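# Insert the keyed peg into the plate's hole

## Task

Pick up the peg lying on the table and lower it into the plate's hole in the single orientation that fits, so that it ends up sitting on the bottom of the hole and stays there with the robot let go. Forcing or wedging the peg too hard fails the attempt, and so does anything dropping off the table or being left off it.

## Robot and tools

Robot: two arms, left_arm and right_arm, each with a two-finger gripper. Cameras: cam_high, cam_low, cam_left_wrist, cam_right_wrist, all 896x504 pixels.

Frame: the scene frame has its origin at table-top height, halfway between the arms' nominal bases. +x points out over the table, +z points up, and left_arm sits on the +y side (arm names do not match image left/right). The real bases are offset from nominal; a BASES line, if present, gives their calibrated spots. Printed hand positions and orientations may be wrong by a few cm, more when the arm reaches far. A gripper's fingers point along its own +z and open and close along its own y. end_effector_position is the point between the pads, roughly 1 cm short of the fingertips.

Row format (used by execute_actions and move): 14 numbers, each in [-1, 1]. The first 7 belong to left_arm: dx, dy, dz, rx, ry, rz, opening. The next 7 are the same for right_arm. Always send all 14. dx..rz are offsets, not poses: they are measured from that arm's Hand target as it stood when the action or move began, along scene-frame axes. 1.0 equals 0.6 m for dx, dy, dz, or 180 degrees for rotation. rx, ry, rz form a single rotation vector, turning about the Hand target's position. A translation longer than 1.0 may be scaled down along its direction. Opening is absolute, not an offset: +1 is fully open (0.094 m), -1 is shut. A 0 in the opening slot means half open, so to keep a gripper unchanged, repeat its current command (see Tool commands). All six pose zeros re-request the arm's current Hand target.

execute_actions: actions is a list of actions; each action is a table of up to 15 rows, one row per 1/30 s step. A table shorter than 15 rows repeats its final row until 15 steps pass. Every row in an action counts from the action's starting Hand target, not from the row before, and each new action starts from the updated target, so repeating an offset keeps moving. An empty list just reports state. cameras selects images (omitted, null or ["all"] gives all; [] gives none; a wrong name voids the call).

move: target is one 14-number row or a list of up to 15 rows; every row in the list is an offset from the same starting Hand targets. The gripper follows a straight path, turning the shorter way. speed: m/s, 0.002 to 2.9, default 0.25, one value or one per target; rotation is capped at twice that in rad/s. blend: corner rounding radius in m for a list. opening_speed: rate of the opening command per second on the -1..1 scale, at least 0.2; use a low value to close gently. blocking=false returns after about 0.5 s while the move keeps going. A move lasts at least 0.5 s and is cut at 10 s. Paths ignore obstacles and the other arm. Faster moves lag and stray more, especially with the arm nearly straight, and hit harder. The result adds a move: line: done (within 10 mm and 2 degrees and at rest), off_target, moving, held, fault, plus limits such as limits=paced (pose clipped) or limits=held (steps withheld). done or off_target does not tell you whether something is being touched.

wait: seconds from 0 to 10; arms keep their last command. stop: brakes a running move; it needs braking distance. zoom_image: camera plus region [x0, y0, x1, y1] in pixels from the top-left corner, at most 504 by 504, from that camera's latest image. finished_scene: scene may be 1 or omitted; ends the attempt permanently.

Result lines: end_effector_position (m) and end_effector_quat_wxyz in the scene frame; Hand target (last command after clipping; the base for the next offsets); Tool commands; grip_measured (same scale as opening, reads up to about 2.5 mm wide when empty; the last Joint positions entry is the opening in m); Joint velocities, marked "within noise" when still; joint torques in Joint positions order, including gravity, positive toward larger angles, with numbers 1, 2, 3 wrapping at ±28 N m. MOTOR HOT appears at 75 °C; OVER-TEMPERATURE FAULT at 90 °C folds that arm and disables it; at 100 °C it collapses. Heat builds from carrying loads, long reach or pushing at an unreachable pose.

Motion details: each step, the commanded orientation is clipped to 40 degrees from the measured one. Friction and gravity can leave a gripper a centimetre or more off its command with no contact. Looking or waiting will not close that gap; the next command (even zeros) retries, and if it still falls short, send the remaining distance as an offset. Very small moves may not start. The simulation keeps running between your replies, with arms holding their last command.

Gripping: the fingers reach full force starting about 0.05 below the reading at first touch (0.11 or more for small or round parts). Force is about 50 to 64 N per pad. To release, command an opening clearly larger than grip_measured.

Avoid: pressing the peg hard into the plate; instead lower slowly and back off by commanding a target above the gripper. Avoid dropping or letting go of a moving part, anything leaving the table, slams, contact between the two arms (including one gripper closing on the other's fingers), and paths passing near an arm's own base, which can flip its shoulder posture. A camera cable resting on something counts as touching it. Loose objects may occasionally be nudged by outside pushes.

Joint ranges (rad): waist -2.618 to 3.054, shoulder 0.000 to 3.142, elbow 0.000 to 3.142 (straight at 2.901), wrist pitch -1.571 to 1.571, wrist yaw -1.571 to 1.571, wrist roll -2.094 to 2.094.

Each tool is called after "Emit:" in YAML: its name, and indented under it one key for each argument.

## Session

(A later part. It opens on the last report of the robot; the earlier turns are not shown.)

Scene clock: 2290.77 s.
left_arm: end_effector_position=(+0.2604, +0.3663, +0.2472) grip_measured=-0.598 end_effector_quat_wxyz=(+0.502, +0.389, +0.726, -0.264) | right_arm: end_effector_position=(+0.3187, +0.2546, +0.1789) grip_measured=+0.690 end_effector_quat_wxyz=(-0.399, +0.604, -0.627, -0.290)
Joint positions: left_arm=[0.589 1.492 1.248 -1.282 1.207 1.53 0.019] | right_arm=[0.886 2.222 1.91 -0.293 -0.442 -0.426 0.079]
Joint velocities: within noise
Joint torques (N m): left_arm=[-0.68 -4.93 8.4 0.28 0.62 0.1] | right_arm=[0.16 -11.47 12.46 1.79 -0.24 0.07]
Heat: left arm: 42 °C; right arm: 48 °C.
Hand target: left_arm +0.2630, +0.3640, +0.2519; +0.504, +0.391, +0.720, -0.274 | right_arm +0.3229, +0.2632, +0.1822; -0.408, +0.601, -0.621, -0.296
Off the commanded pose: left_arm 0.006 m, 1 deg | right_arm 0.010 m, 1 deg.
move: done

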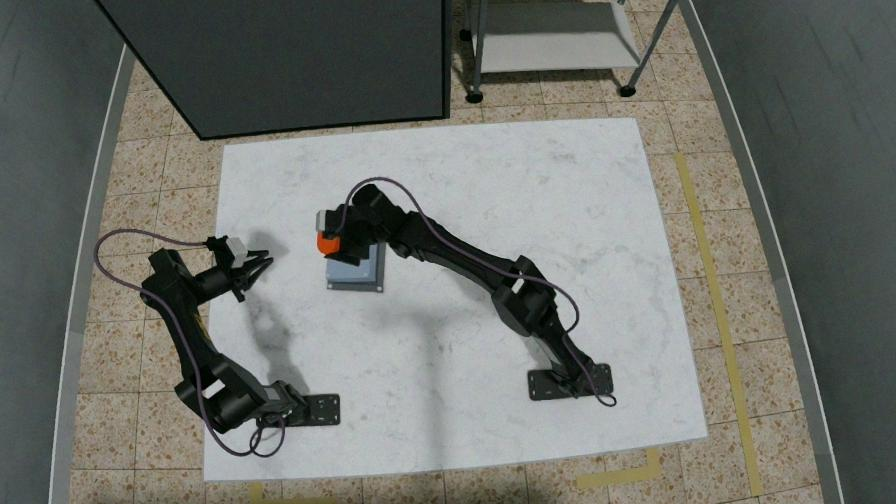

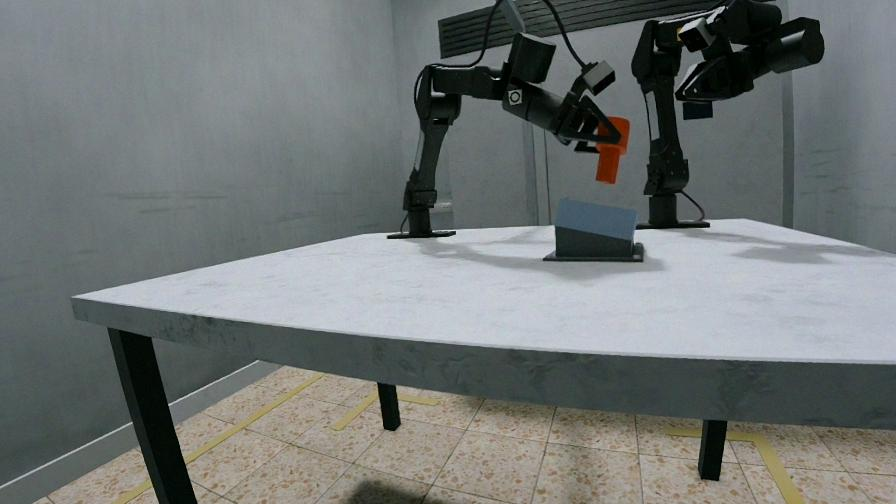

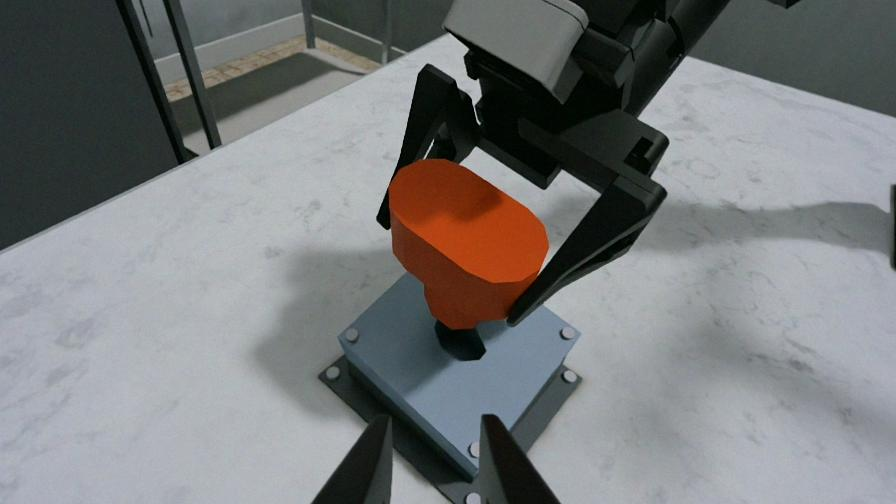

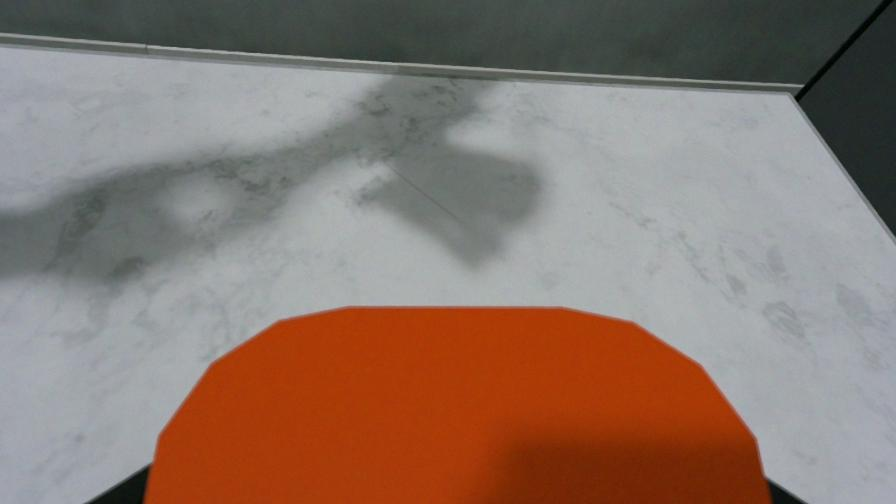

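Emit:
move:
  target: [0, 0, 0, 0, 0, 0, -0.6, -0.002, -0.0102, -0.0325, -0.0089, 0.01, -0.00936, 0.45]
  speed: 0.08
  cameras: ["cam_left_wrist", "cam_right_wrist"]

Emit:
zoom_image:
  camera: "cam_left_wrist"
  region: [370, 170, 570, 390]

Emit:
zoom_image:
  camera: "cam_left_wrist"
  region: [410, 280, 510, 380]

Scene clock: 2437.67 s.
left_arm: end_effector_position=(+0.2604, +0.3663, +0.2472) grip_measured=-0.598 end_effector_quat_wxyz=(+0.502, +0.389, +0.726, -0.264) | right_arm: end_effector_position=(+0.3199, +0.2508, +0.1684) grip_measured=+0.690 end_effector_quat_wxyz=(-0.389, +0.595, -0.643, -0.285)
Joint positions: left_arm=[0.589 1.492 1.248 -1.282 1.207 1.53 0.019] | right_arm=[0.886 2.222 1.888 -0.293 -0.421 -0.402 0.079]
Joint velocities: within noise
Joint torques (N m): left_arm=[-0.69 -4.94 8.4 0.28 0.6 0.1] | right_arm=[0.23 -11.9 8.95 2 -0.22 0.08]
Heat: left arm: 42 °C; right arm: 49 °C.
Hand target: left_arm +0.2630, +0.3640, +0.2520; +0.504, +0.390, +0.720, -0.274 | right_arm +0.3217, +0.2571, +0.1628; -0.394, +0.592, -0.640, -0.290
Off the commanded pose: left_arm 0.006 m, 1 deg | right_arm 0.009 m, 1 deg.
move: done
Images, in order (width x height): cam_left_wrist 896x504, cam_right_wrist 896x504.

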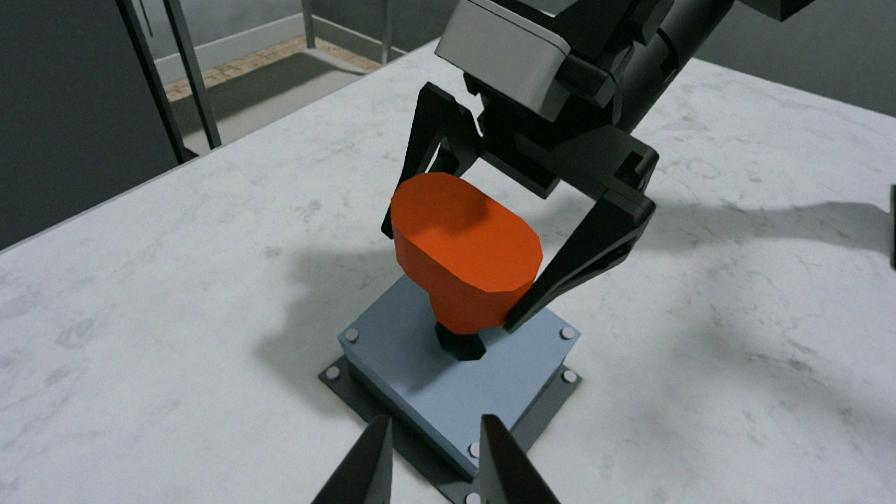

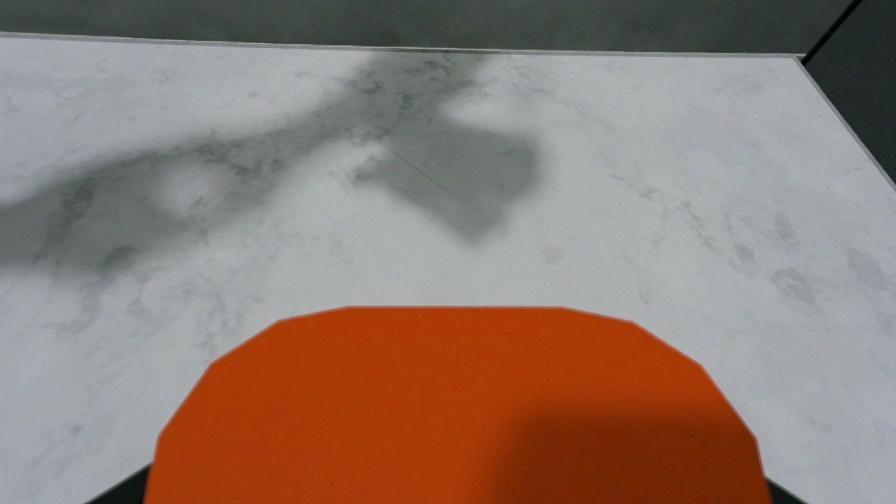

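Scaled by 2.291 from the camera's 896x504 image, which has a finer 1280x720 frame.

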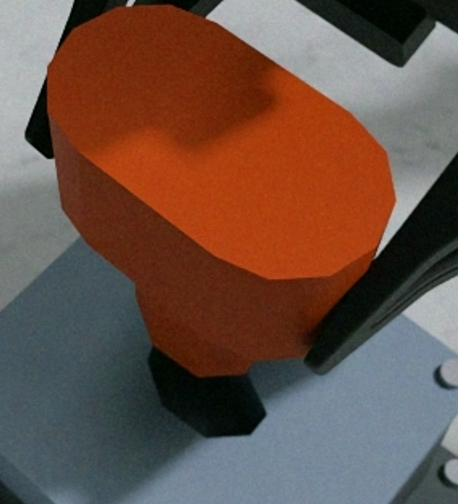

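Scaled by 5.040 from the camera's 896x504 image, which has a finer 1280x720 frame.

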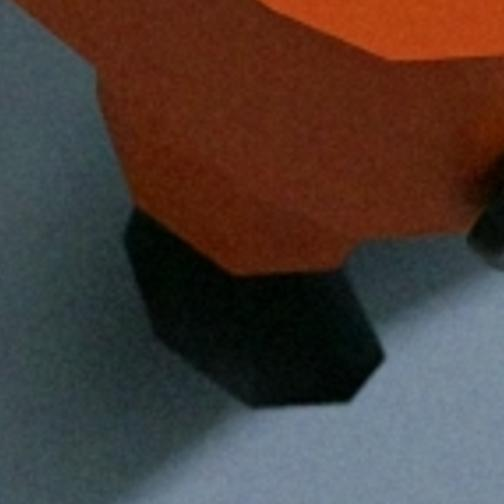

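Emit:
zoom_image:
  camera: "cam_left_wrist"
  region: [385, 165, 475, 255]

Emit:
zoom_image:
  camera: "cam_left_wrist"
  region: [455, 205, 555, 305]

Scaled by 5.600 from the camera's 896x504 image, which has a finer 1280x720 frame.

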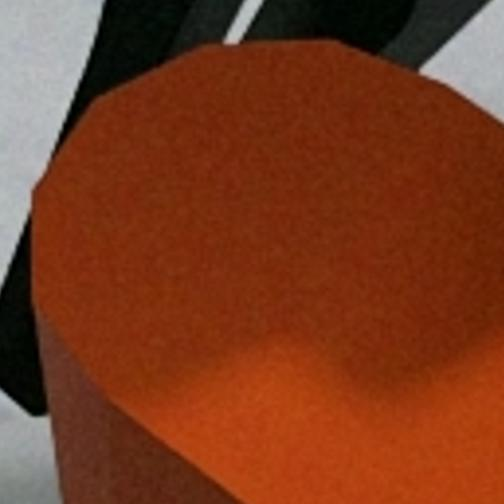

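Scaled by 5.040 from the camera's 896x504 image, which has a finer 1280x720 frame.

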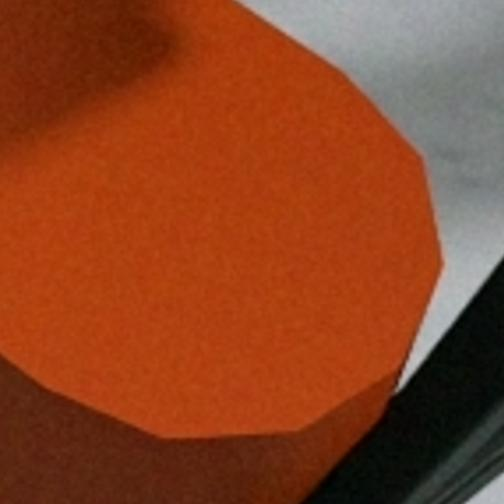

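Emit:
move:
  target: [0, 0, 0, 0, 0, 0, -0.6, -0.0068, -0.003, -0.029, 0, 0, 0, 0.45]
  speed: 0.08
  cameras: ["cam_left_wrist", "cam_right_wrist"]

Emit:
zoom_image:
  camera: "cam_left_wrist"
  region: [410, 280, 510, 380]

Scene clock: 2554.97 s.
left_arm: end_effector_position=(+0.2604, +0.3663, +0.2472) grip_measured=-0.598 end_effector_quat_wxyz=(+0.502, +0.389, +0.726, -0.264) | right_arm: end_effector_position=(+0.3175, +0.2469, +0.1458) grip_measured=+0.690 end_effector_quat_wxyz=(-0.383, +0.594, -0.648, -0.283)
Joint positions: left_arm=[0.589 1.492 1.248 -1.282 1.207 1.53 0.019] | right_arm=[0.886 2.222 1.809 -0.229 -0.417 -0.4 0.079]
Joint velocities: within noise
Joint torques (N m): left_arm=[-0.69 -4.89 8.39 0.27 0.62 0.1] | right_arm=[0.55 -12.36 8.77 2.1 -0.23 0.08]
Heat: left arm: 42 °C; right arm: 49 °C.
Hand target: left_arm +0.2630, +0.3640, +0.2520; +0.504, +0.390, +0.720, -0.274 | right_arm +0.3176, +0.2553, +0.1454; -0.394, +0.593, -0.640, -0.290
Off the commanded pose: left_arm 0.006 m, 1 deg | right_arm 0.008 m, 2 deg.
move: done
Images, in order (width x height): cam_left_wrist 896x504, cam_right_wrist 896x504.

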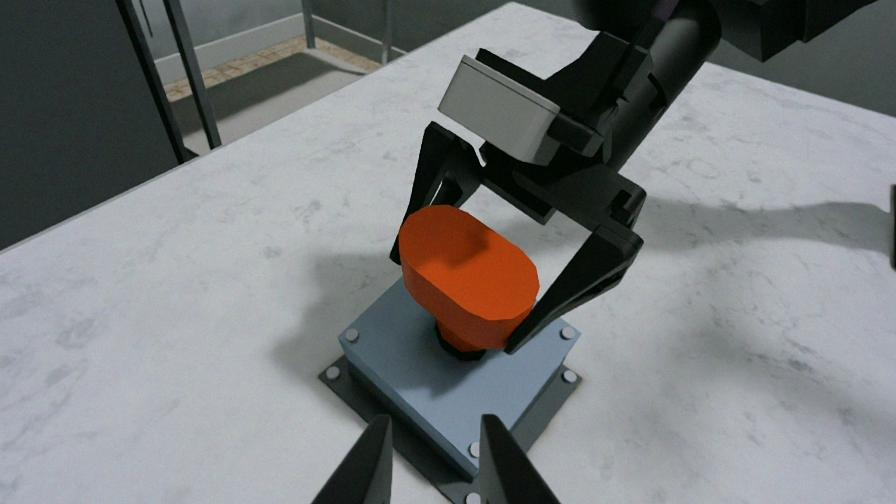

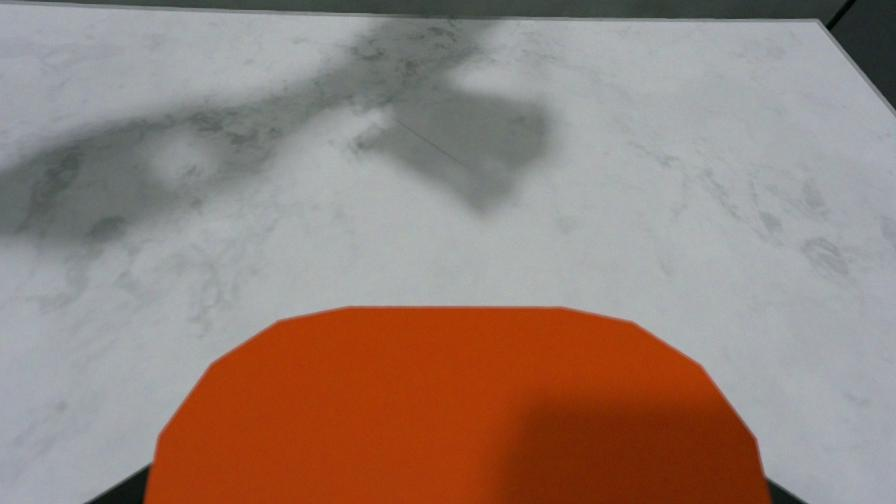

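Scaled by 5.040 from the camera's 896x504 image, which has a finer 1280x720 frame.

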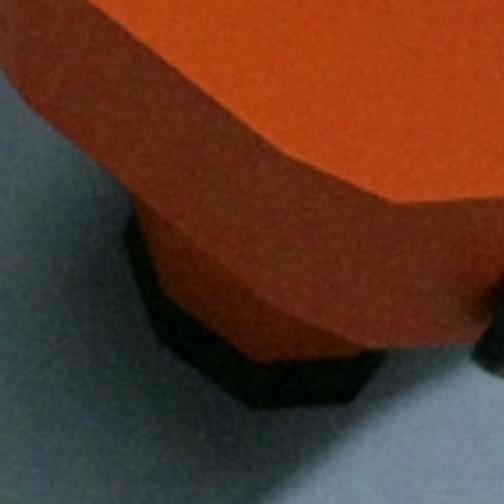

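Emit:
zoom_image:
  camera: "cam_left_wrist"
  region: [425, 310, 495, 370]

Scaled by 7.200 from the camera's 896x504 image, which has a finer 1280x720 frame.

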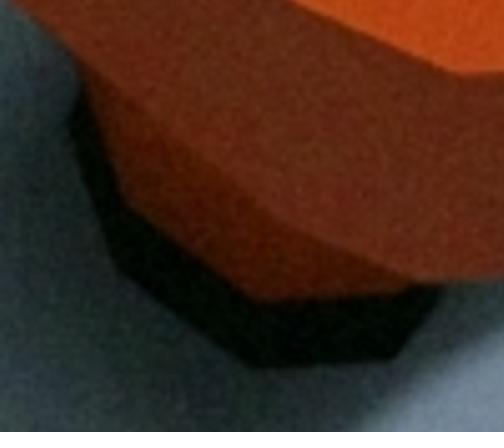

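Emit:
execute_actions:
  actions: []
  cameras: ["cam_low", "cam_left_wrist", "cam_high"]

Emit:
zoom_image:
  camera: "cam_low"
  region: [540, 130, 660, 270]

Emit:
zoom_image:
  camera: "cam_high"
  region: [310, 200, 410, 300]

Scene clock: 2665.57 s.
left_arm: end_effector_position=(+0.2604, +0.3663, +0.2472) grip_measured=-0.598 end_effector_quat_wxyz=(+0.502, +0.389, +0.726, -0.264) | right_arm: end_effector_position=(+0.3176, +0.2470, +0.1458) grip_measured=+0.690 end_effector_quat_wxyz=(-0.383, +0.594, -0.648, -0.283)
Joint positions: left_arm=[0.589 1.492 1.248 -1.282 1.207 1.53 0.019] | right_arm=[0.886 2.222 1.809 -0.228 -0.417 -0.4 0.079]
Joint velocities: within noise
Joint torques (N m): left_arm=[-0.66 -4.92 8.42 0.28 0.61 0.1] | right_arm=[0.57 -12.36 8.77 2.09 -0.23 0.08]
Heat: left arm: 43 °C; right arm: 52 °C.
Hand target: left_arm +0.2630, +0.3640, +0.2520; +0.504, +0.390, +0.720, -0.274 | right_arm +0.3176, +0.2553, +0.1453; -0.394, +0.593, -0.640, -0.290
Tool commands: left_gripper/opening=-0.6 right_gripper/opening=+0.45
Off the commanded pose: left_arm 0.006 m, 1 deg | right_arm 0.008 m, 2 deg.
Images, in order (width x height): cam_high 896x504, cam_low 896x504, cam_left_wrist 896x504.

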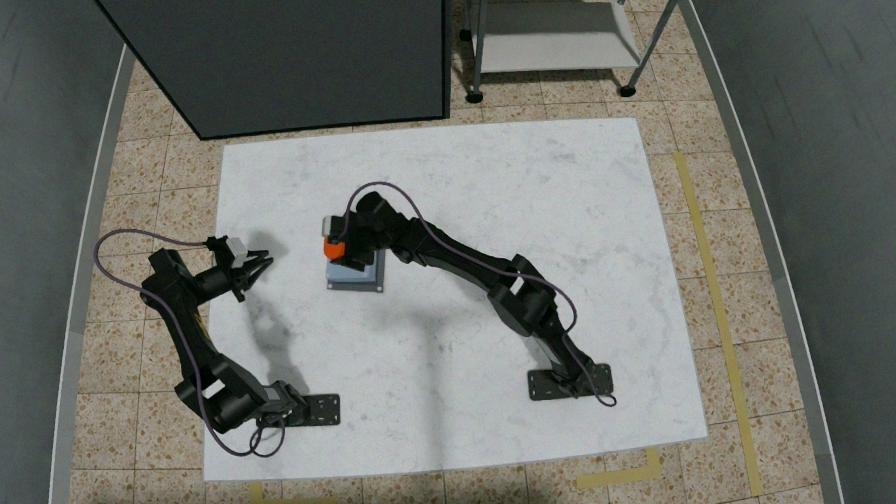

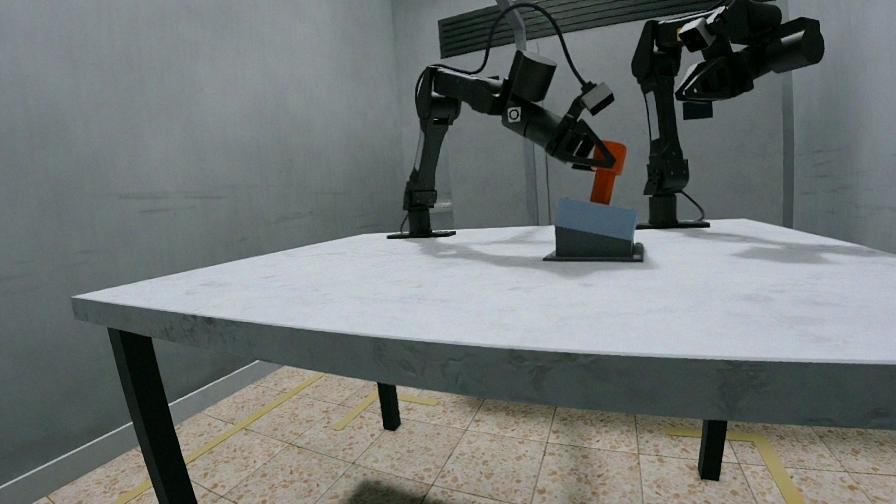

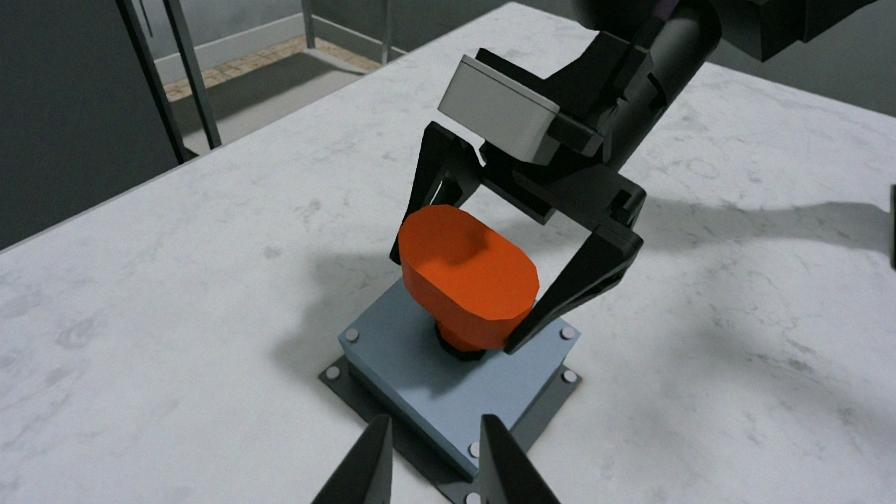

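Scaled by 3.600 from the camera's 896x504 image, which has a finer 1280x720 frame.

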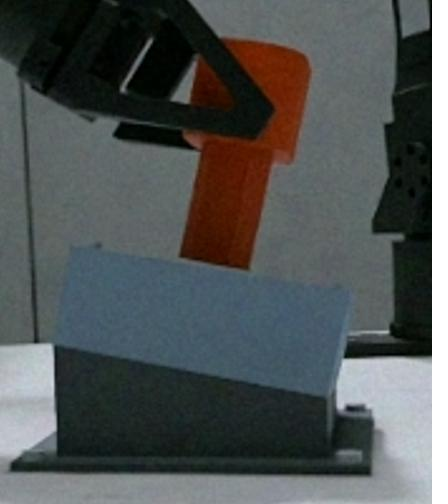

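Scaled by 5.040 from the camera's 896x504 image, which has a finer 1280x720 frame.

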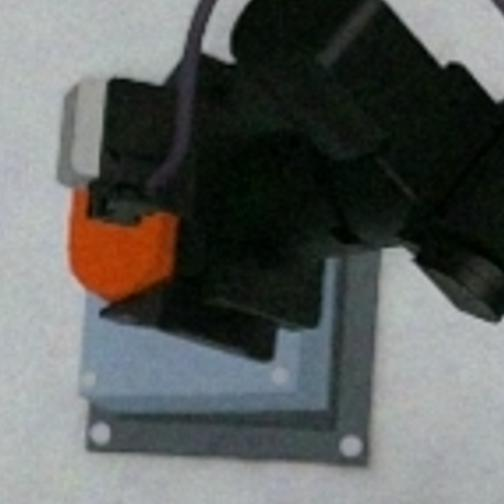

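Emit:
zoom_image:
  camera: "cam_low"
  region: [580, 135, 640, 215]

Emit:
zoom_image:
  camera: "cam_low"
  region: [540, 190, 660, 270]

Scaled by 6.300 from the camera's 896x504 image, which has a finer 1280x720 frame.

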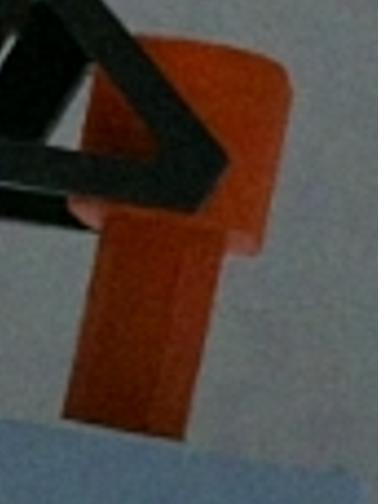

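Scaled by 4.200 from the camera's 896x504 image, which has a finer 1280x720 frame.

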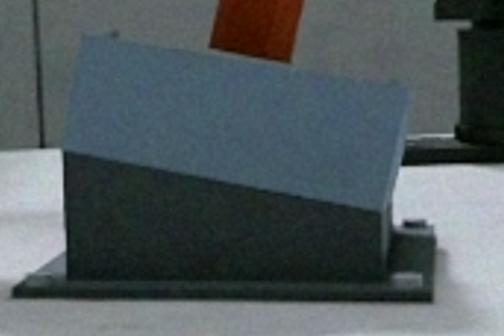

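Emit:
move:
  target: [0, 0, 0, 0, 0, 0, -0.6, -0.0045, 0.0075, 0.0012, 0, 0, 0, 0.45]
  speed: 0.05
  cameras: ["cam_left_wrist", "cam_low", "cam_high"]

Emit:
zoom_image:
  camera: "cam_left_wrist"
  region: [425, 310, 495, 370]

Emit:
zoom_image:
  camera: "cam_low"
  region: [580, 155, 640, 215]

Scene clock: 2921.90 s.
left_arm: end_effector_position=(+0.2604, +0.3663, +0.2472) grip_measured=-0.598 end_effector_quat_wxyz=(+0.502, +0.389, +0.726, -0.264) | right_arm: end_effector_position=(+0.3132, +0.2502, +0.1456) grip_measured=+0.690 end_effector_quat_wxyz=(-0.382, +0.595, -0.648, -0.283)
Joint positions: left_arm=[0.589 1.492 1.248 -1.282 1.207 1.53 0.019] | right_arm=[0.896 2.222 1.809 -0.228 -0.41 -0.393 0.079]
Joint velocities: within noise
Joint torques (N m): left_arm=[-0.66 -4.92 8.42 0.27 0.61 0.09] | right_arm=[0.54 -11.86 9.89 2.06 -0.21 0.09]
Heat: left arm: 43 °C; right arm: 57 °C.
Hand target: left_arm +0.2630, +0.3640, +0.2520; +0.504, +0.390, +0.720, -0.274 | right_arm +0.3149, +0.2598, +0.1461; -0.394, +0.592, -0.640, -0.290
Off the commanded pose: left_arm 0.006 m, 1 deg | right_arm 0.010 m, 2 deg.
move: done
Images, in order (width x height): cam_high 896x504, cam_low 896x504, cam_left_wrist 896x504.

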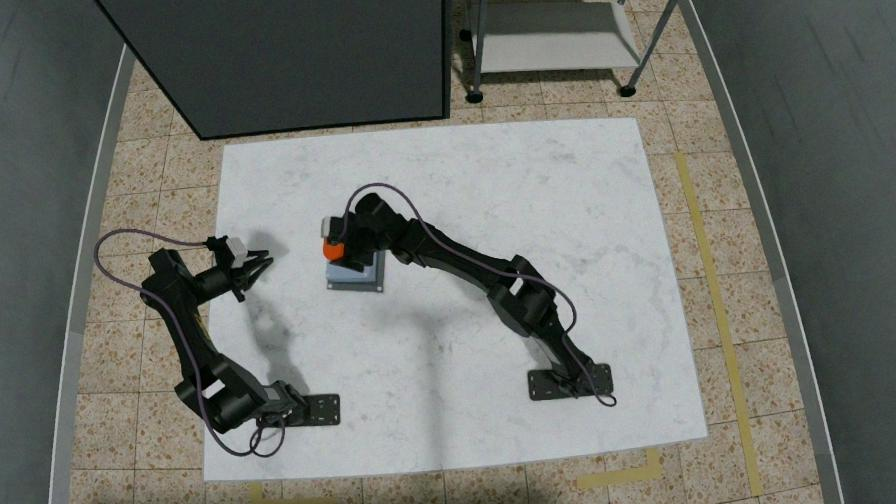

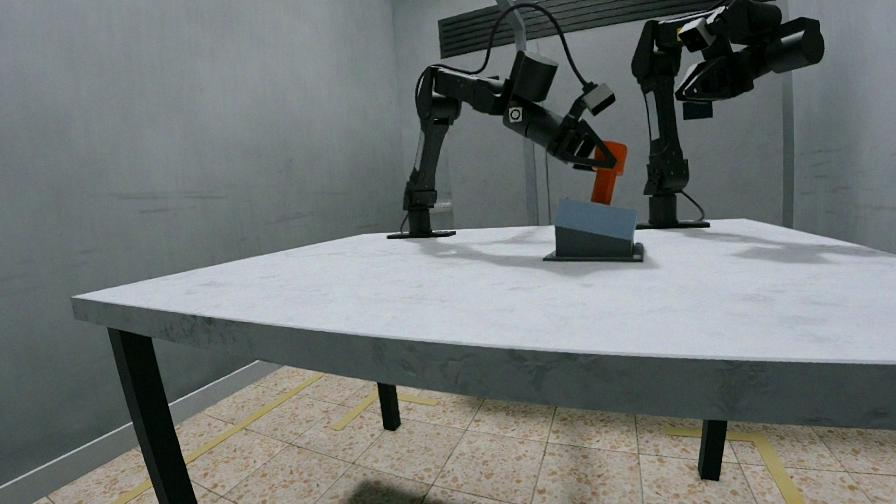

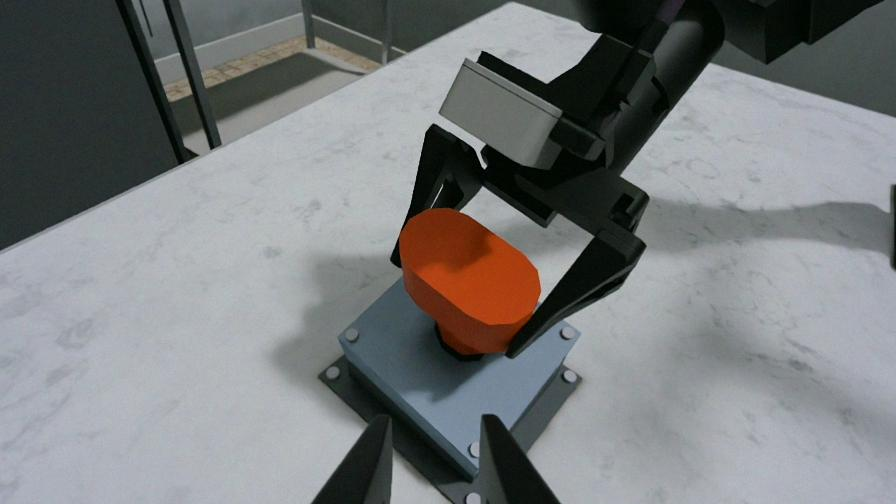

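Scaled by 7.200 from the camera's 896x504 image, which has a finer 1280x720 frame.

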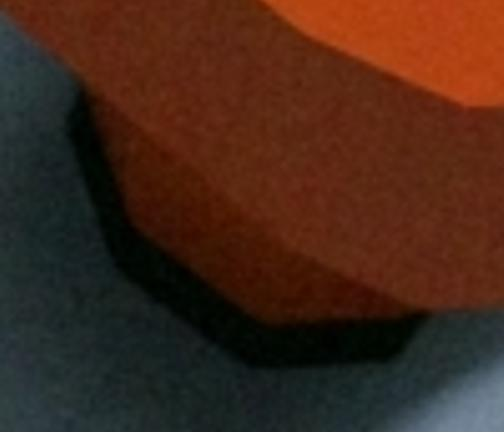

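Scaled by 8.400 from the camera's 896x504 image, which has a finer 1280x720 frame.

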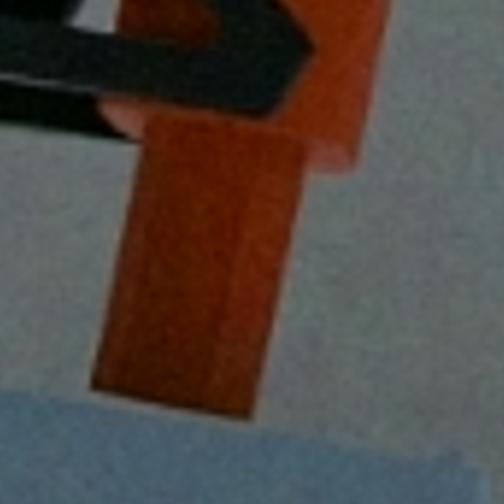

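Emit:
move:
  target: [0, 0, 0, 0, 0, 0, -0.6, -0.0013, 0.0055, -0.001, 0, 0, 0, 0.45]
  speed: 0.05
  cameras: ["cam_left_wrist", "cam_low"]

Emit:
zoom_image:
  camera: "cam_left_wrist"
  region: [425, 310, 495, 370]

Emit:
zoom_image:
  camera: "cam_low"
  region: [580, 155, 640, 215]

Scene clock: 2949.30 s.
left_arm: end_effector_position=(+0.2604, +0.3663, +0.2472) grip_measured=-0.598 end_effector_quat_wxyz=(+0.502, +0.389, +0.726, -0.265) | right_arm: end_effector_position=(+0.3112, +0.2517, +0.1454) grip_measured=+0.690 end_effector_quat_wxyz=(-0.381, +0.595, -0.649, -0.283)
Joint positions: left_arm=[0.589 1.492 1.248 -1.282 1.207 1.53 0.019] | right_arm=[0.902 2.222 1.809 -0.228 -0.405 -0.39 0.079]
Joint velocities: within noise
Joint torques (N m): left_arm=[-0.68 -4.92 8.4 0.27 0.61 0.1] | right_arm=[0.49 -11.17 10.93 2.05 -0.22 0.09]
Heat: left arm: 43 °C; right arm: 57 °C.
Hand target: left_arm +0.2630, +0.3639, +0.2520; +0.504, +0.390, +0.720, -0.274 | right_arm +0.3142, +0.2631, +0.1455; -0.394, +0.592, -0.640, -0.290
Off the commanded pose: left_arm 0.006 m, 1 deg | right_arm 0.012 m, 2 deg.
move: off_target (right_arm)
Images, in order (width x height): cam_low 896x504, cam_left_wrist 896x504.

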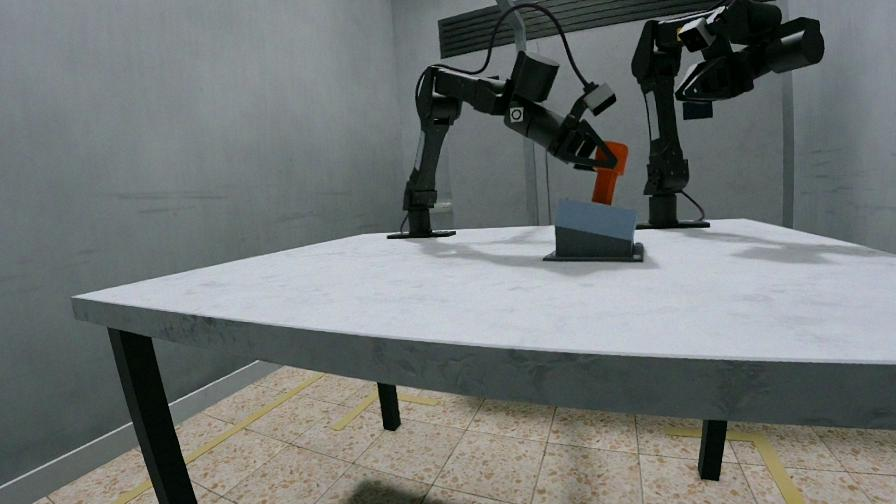

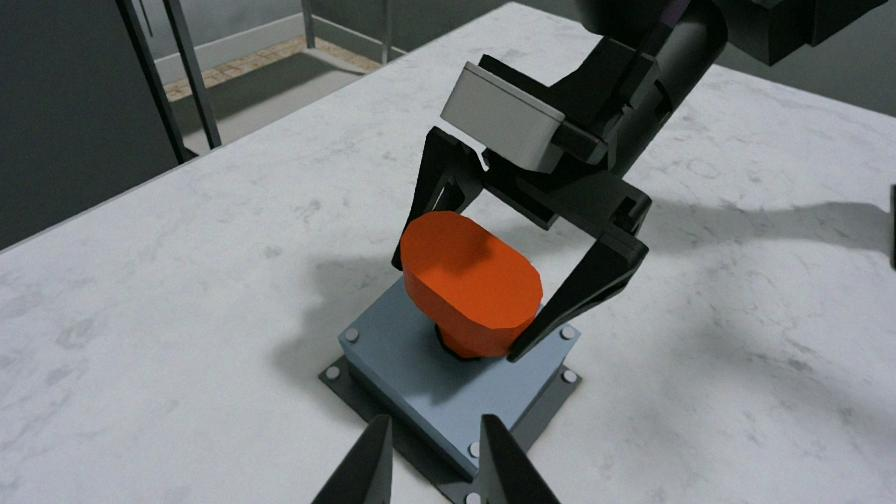

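Scaled by 7.200 from the camera's 896x504 image, which has a finer 1280x720 frame.

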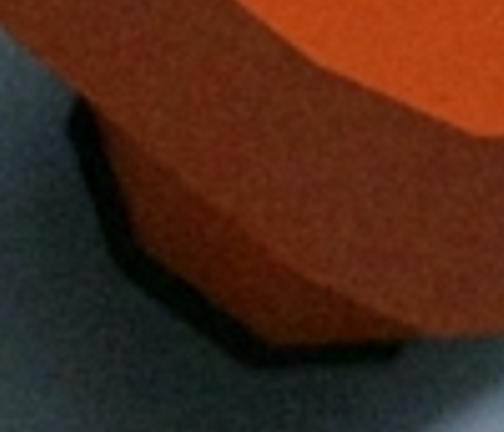

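Scaled by 8.400 from the camera's 896x504 image, which has a finer 1280x720 frame.

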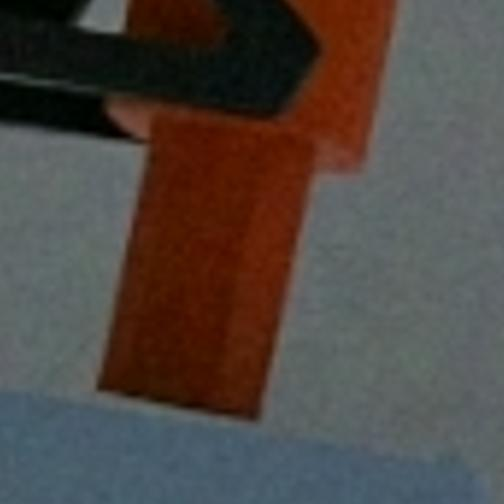

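Emit:
move:
  target: [0, 0, 0, 0, 0, 0, -0.6, 0.0025, 0.0, 0.002, 0.0145, -0.0006, 0.0006, 0.45]
  speed: 0.05
  cameras: ["cam_left_wrist", "cam_low"]

Emit:
zoom_image:
  camera: "cam_left_wrist"
  region: [425, 310, 495, 370]

Emit:
zoom_image:
  camera: "cam_low"
  region: [580, 155, 640, 215]

Scene clock: 3027.83 s.
left_arm: end_effector_position=(+0.2604, +0.3663, +0.2472) grip_measured=-0.598 end_effector_quat_wxyz=(+0.502, +0.389, +0.726, -0.265) | right_arm: end_effector_position=(+0.3142, +0.2569, +0.1504) grip_measured=+0.690 end_effector_quat_wxyz=(-0.401, +0.587, -0.641, -0.292)
Joint positions: left_arm=[0.589 1.492 1.248 -1.282 1.207 1.53 0.019] | right_arm=[0.902 2.222 1.788 -0.154 -0.41 -0.372 0.079]
Joint velocities: within noise
Joint torques (N m): left_arm=[-0.66 -4.93 8.42 0.28 0.62 0.09] | right_arm=[-0.16 -11.82 8.66 2.16 -0.43 0.08]
Heat: left arm: 43 °C; right arm: 56 °C.
Hand target: left_arm +0.2630, +0.3639, +0.2520; +0.504, +0.390, +0.720, -0.274 | right_arm +0.3155, +0.2632, +0.1467; +0.408, -0.584, +0.632, +0.305
Off the commanded pose: left_arm 0.006 m, 1 deg | right_arm 0.007 m, 2 deg.
move: done
Images, in order (width x height): cam_low 896x504, cam_left_wrist 896x504.

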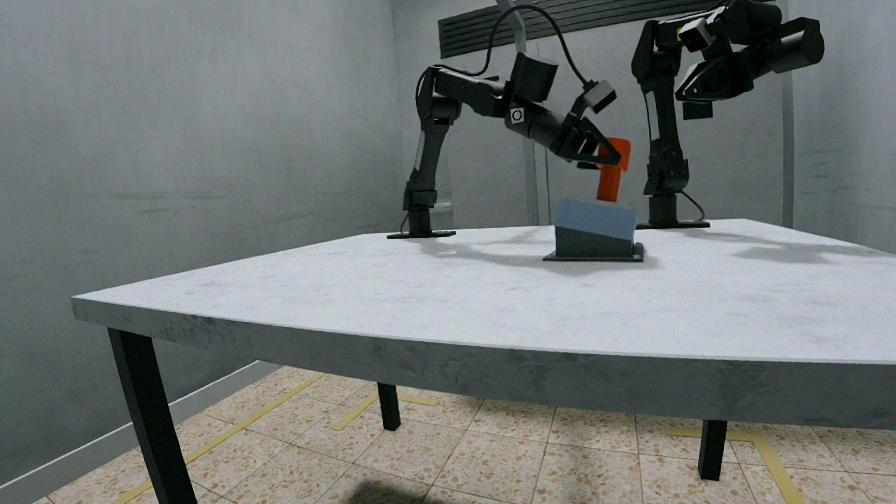

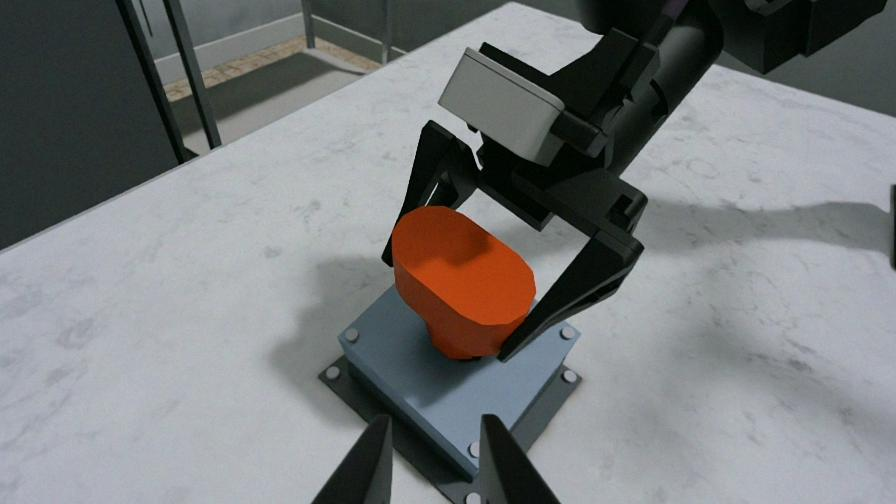

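Scaled by 7.200 from the camera's 896x504 image, which has a finer 1280x720 frame.

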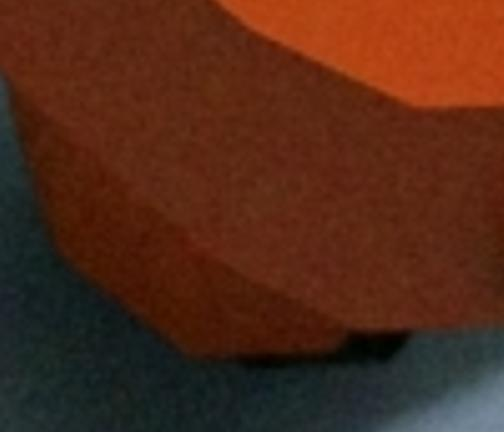

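Scaled by 8.400 from the camera's 896x504 image, which has a finer 1280x720 frame.

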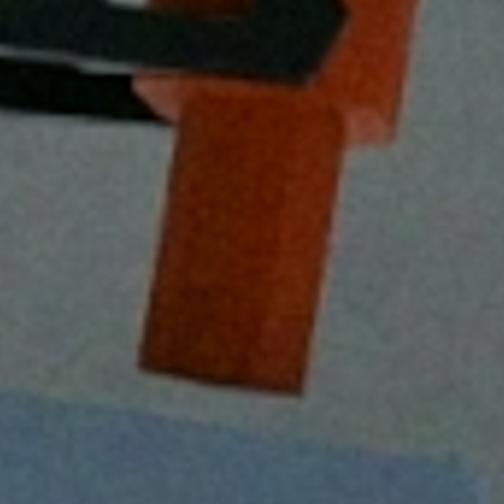

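Emit:
zoom_image:
  camera: "cam_left_wrist"
  region: [380, 195, 460, 365]

Emit:
zoom_image:
  camera: "cam_left_wrist"
  region: [450, 200, 550, 330]

Scaled by 2.965 from the camera's 896x504 image, which has a finer 1280x720 frame.

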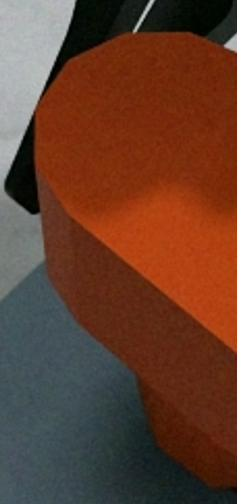

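Scaled by 3.877 from the camera's 896x504 image, which has a finer 1280x720 frame.

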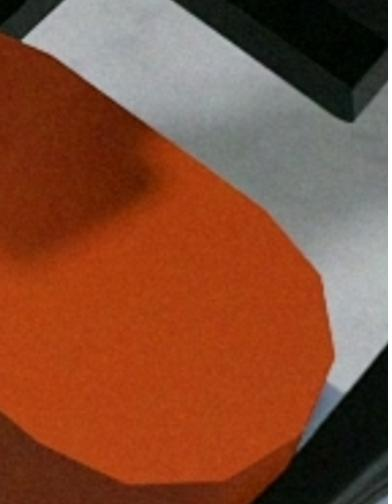

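Emit:
zoom_image:
  camera: "cam_left_wrist"
  region: [380, 235, 430, 305]

Emit:
zoom_image:
  camera: "cam_left_wrist"
  region: [415, 310, 455, 350]

Scaled by 7.200 from the camera's 896x504 image, which has a finer 1280x720 frame.

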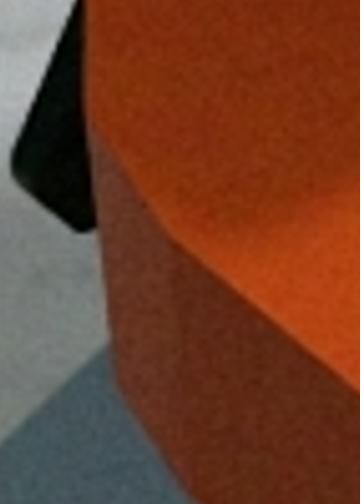

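Scaled by 12.600 from the camera's 896x504 image, which has a finer 1280x720 frame.

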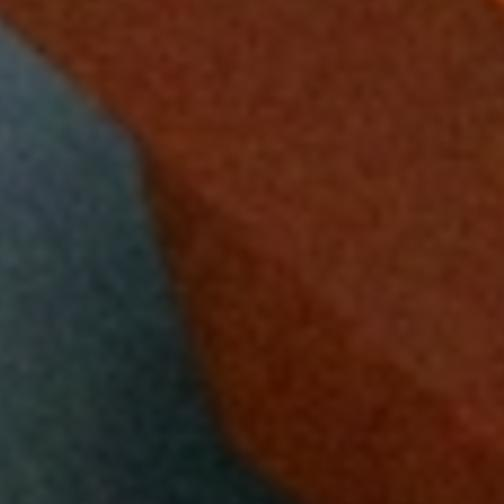

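Emit:
move:
  target: [0, 0, 0, 0, 0, 0, -0.6, -0.0048, -0.0068, -0.0027, -0.0046, 0.0043, 0.0019, 0.45]
  speed: 0.05
  cameras: ["cam_left_wrist", "cam_low"]

Emit:
zoom_image:
  camera: "cam_left_wrist"
  region: [425, 310, 495, 370]

Emit:
zoom_image:
  camera: "cam_low"
  region: [580, 155, 640, 215]

Scene clock: 3287.90 s.
left_arm: end_effector_position=(+0.2604, +0.3663, +0.2472) grip_measured=-0.598 end_effector_quat_wxyz=(+0.502, +0.389, +0.726, -0.265) | right_arm: end_effector_position=(+0.3122, +0.2563, +0.1476) grip_measured=+0.690 end_effector_quat_wxyz=(-0.397, +0.588, -0.641, -0.294)
Joint positions: left_arm=[0.589 1.492 1.248 -1.282 1.207 1.53 0.019] | right_arm=[0.902 2.222 1.781 -0.153 -0.417 -0.371 0.079]
Joint velocities: within noise
Joint torques (N m): left_arm=[-0.69 -4.92 8.42 0.28 0.62 0.1] | right_arm=[-0.35 -12.59 8.62 1.91 -0.43 0.05]
Heat: left arm: 43 °C; right arm: 59 °C.
Hand target: left_arm +0.2630, +0.3639, +0.2520; +0.504, +0.390, +0.720, -0.274 | right_arm +0.3126, +0.2591, +0.1451; -0.398, +0.587, -0.635, -0.305
Off the commanded pose: left_arm 0.006 m, 1 deg | right_arm 0.004 m, 1 deg.
move: done
Images, in order (width x height): cam_low 896x504, cam_left_wrist 896x504.

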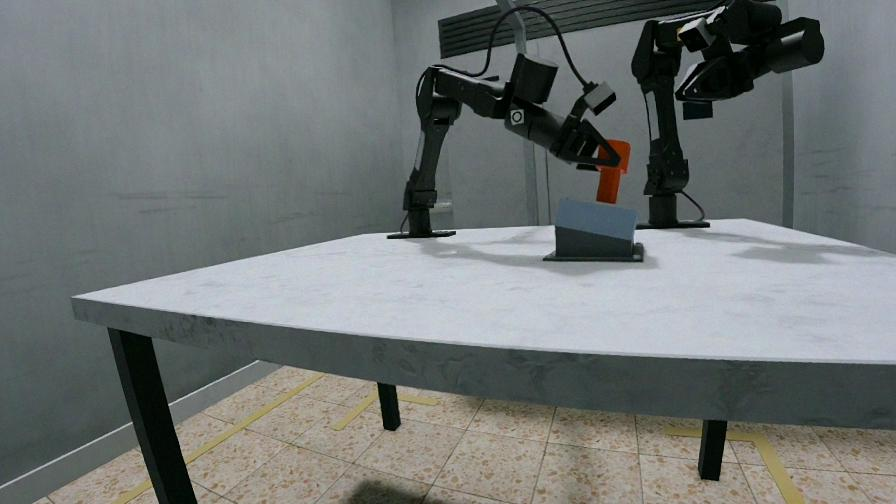

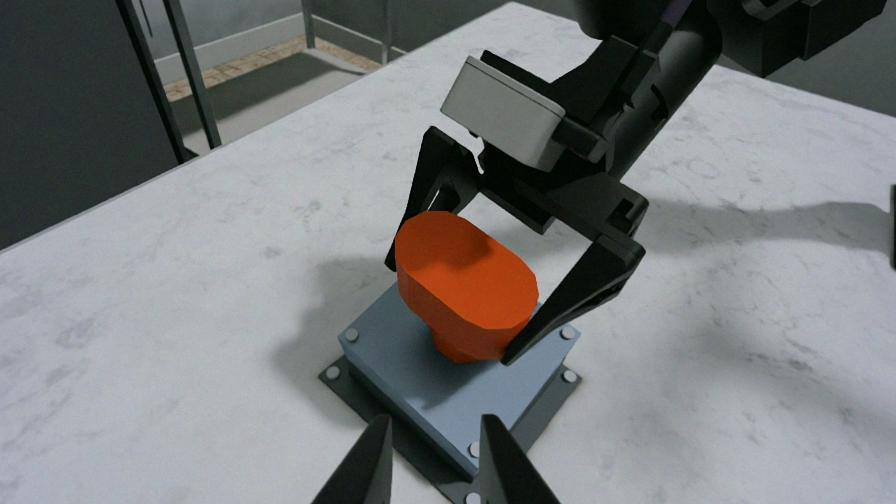

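Scaled by 7.200 from the camera's 896x504 image, which has a finer 1280x720 frame.

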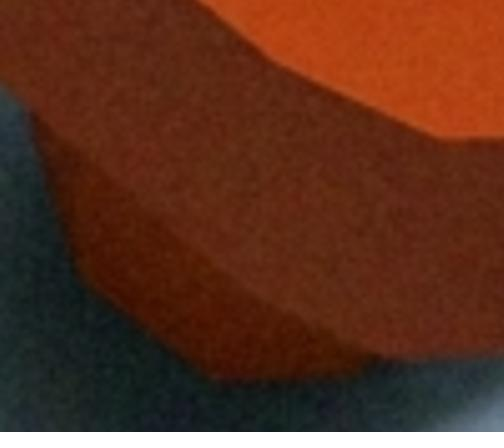

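Scaled by 8.400 from the camera's 896x504 image, which has a finer 1280x720 frame.

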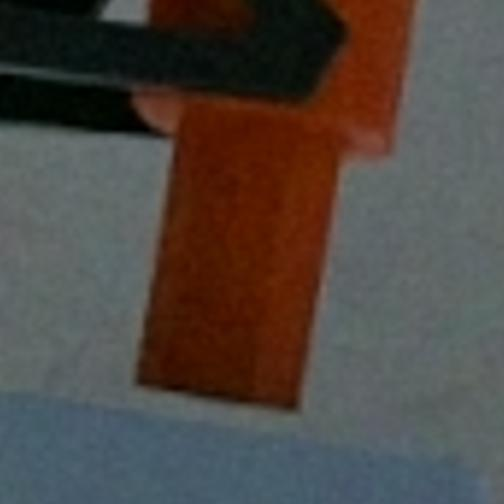

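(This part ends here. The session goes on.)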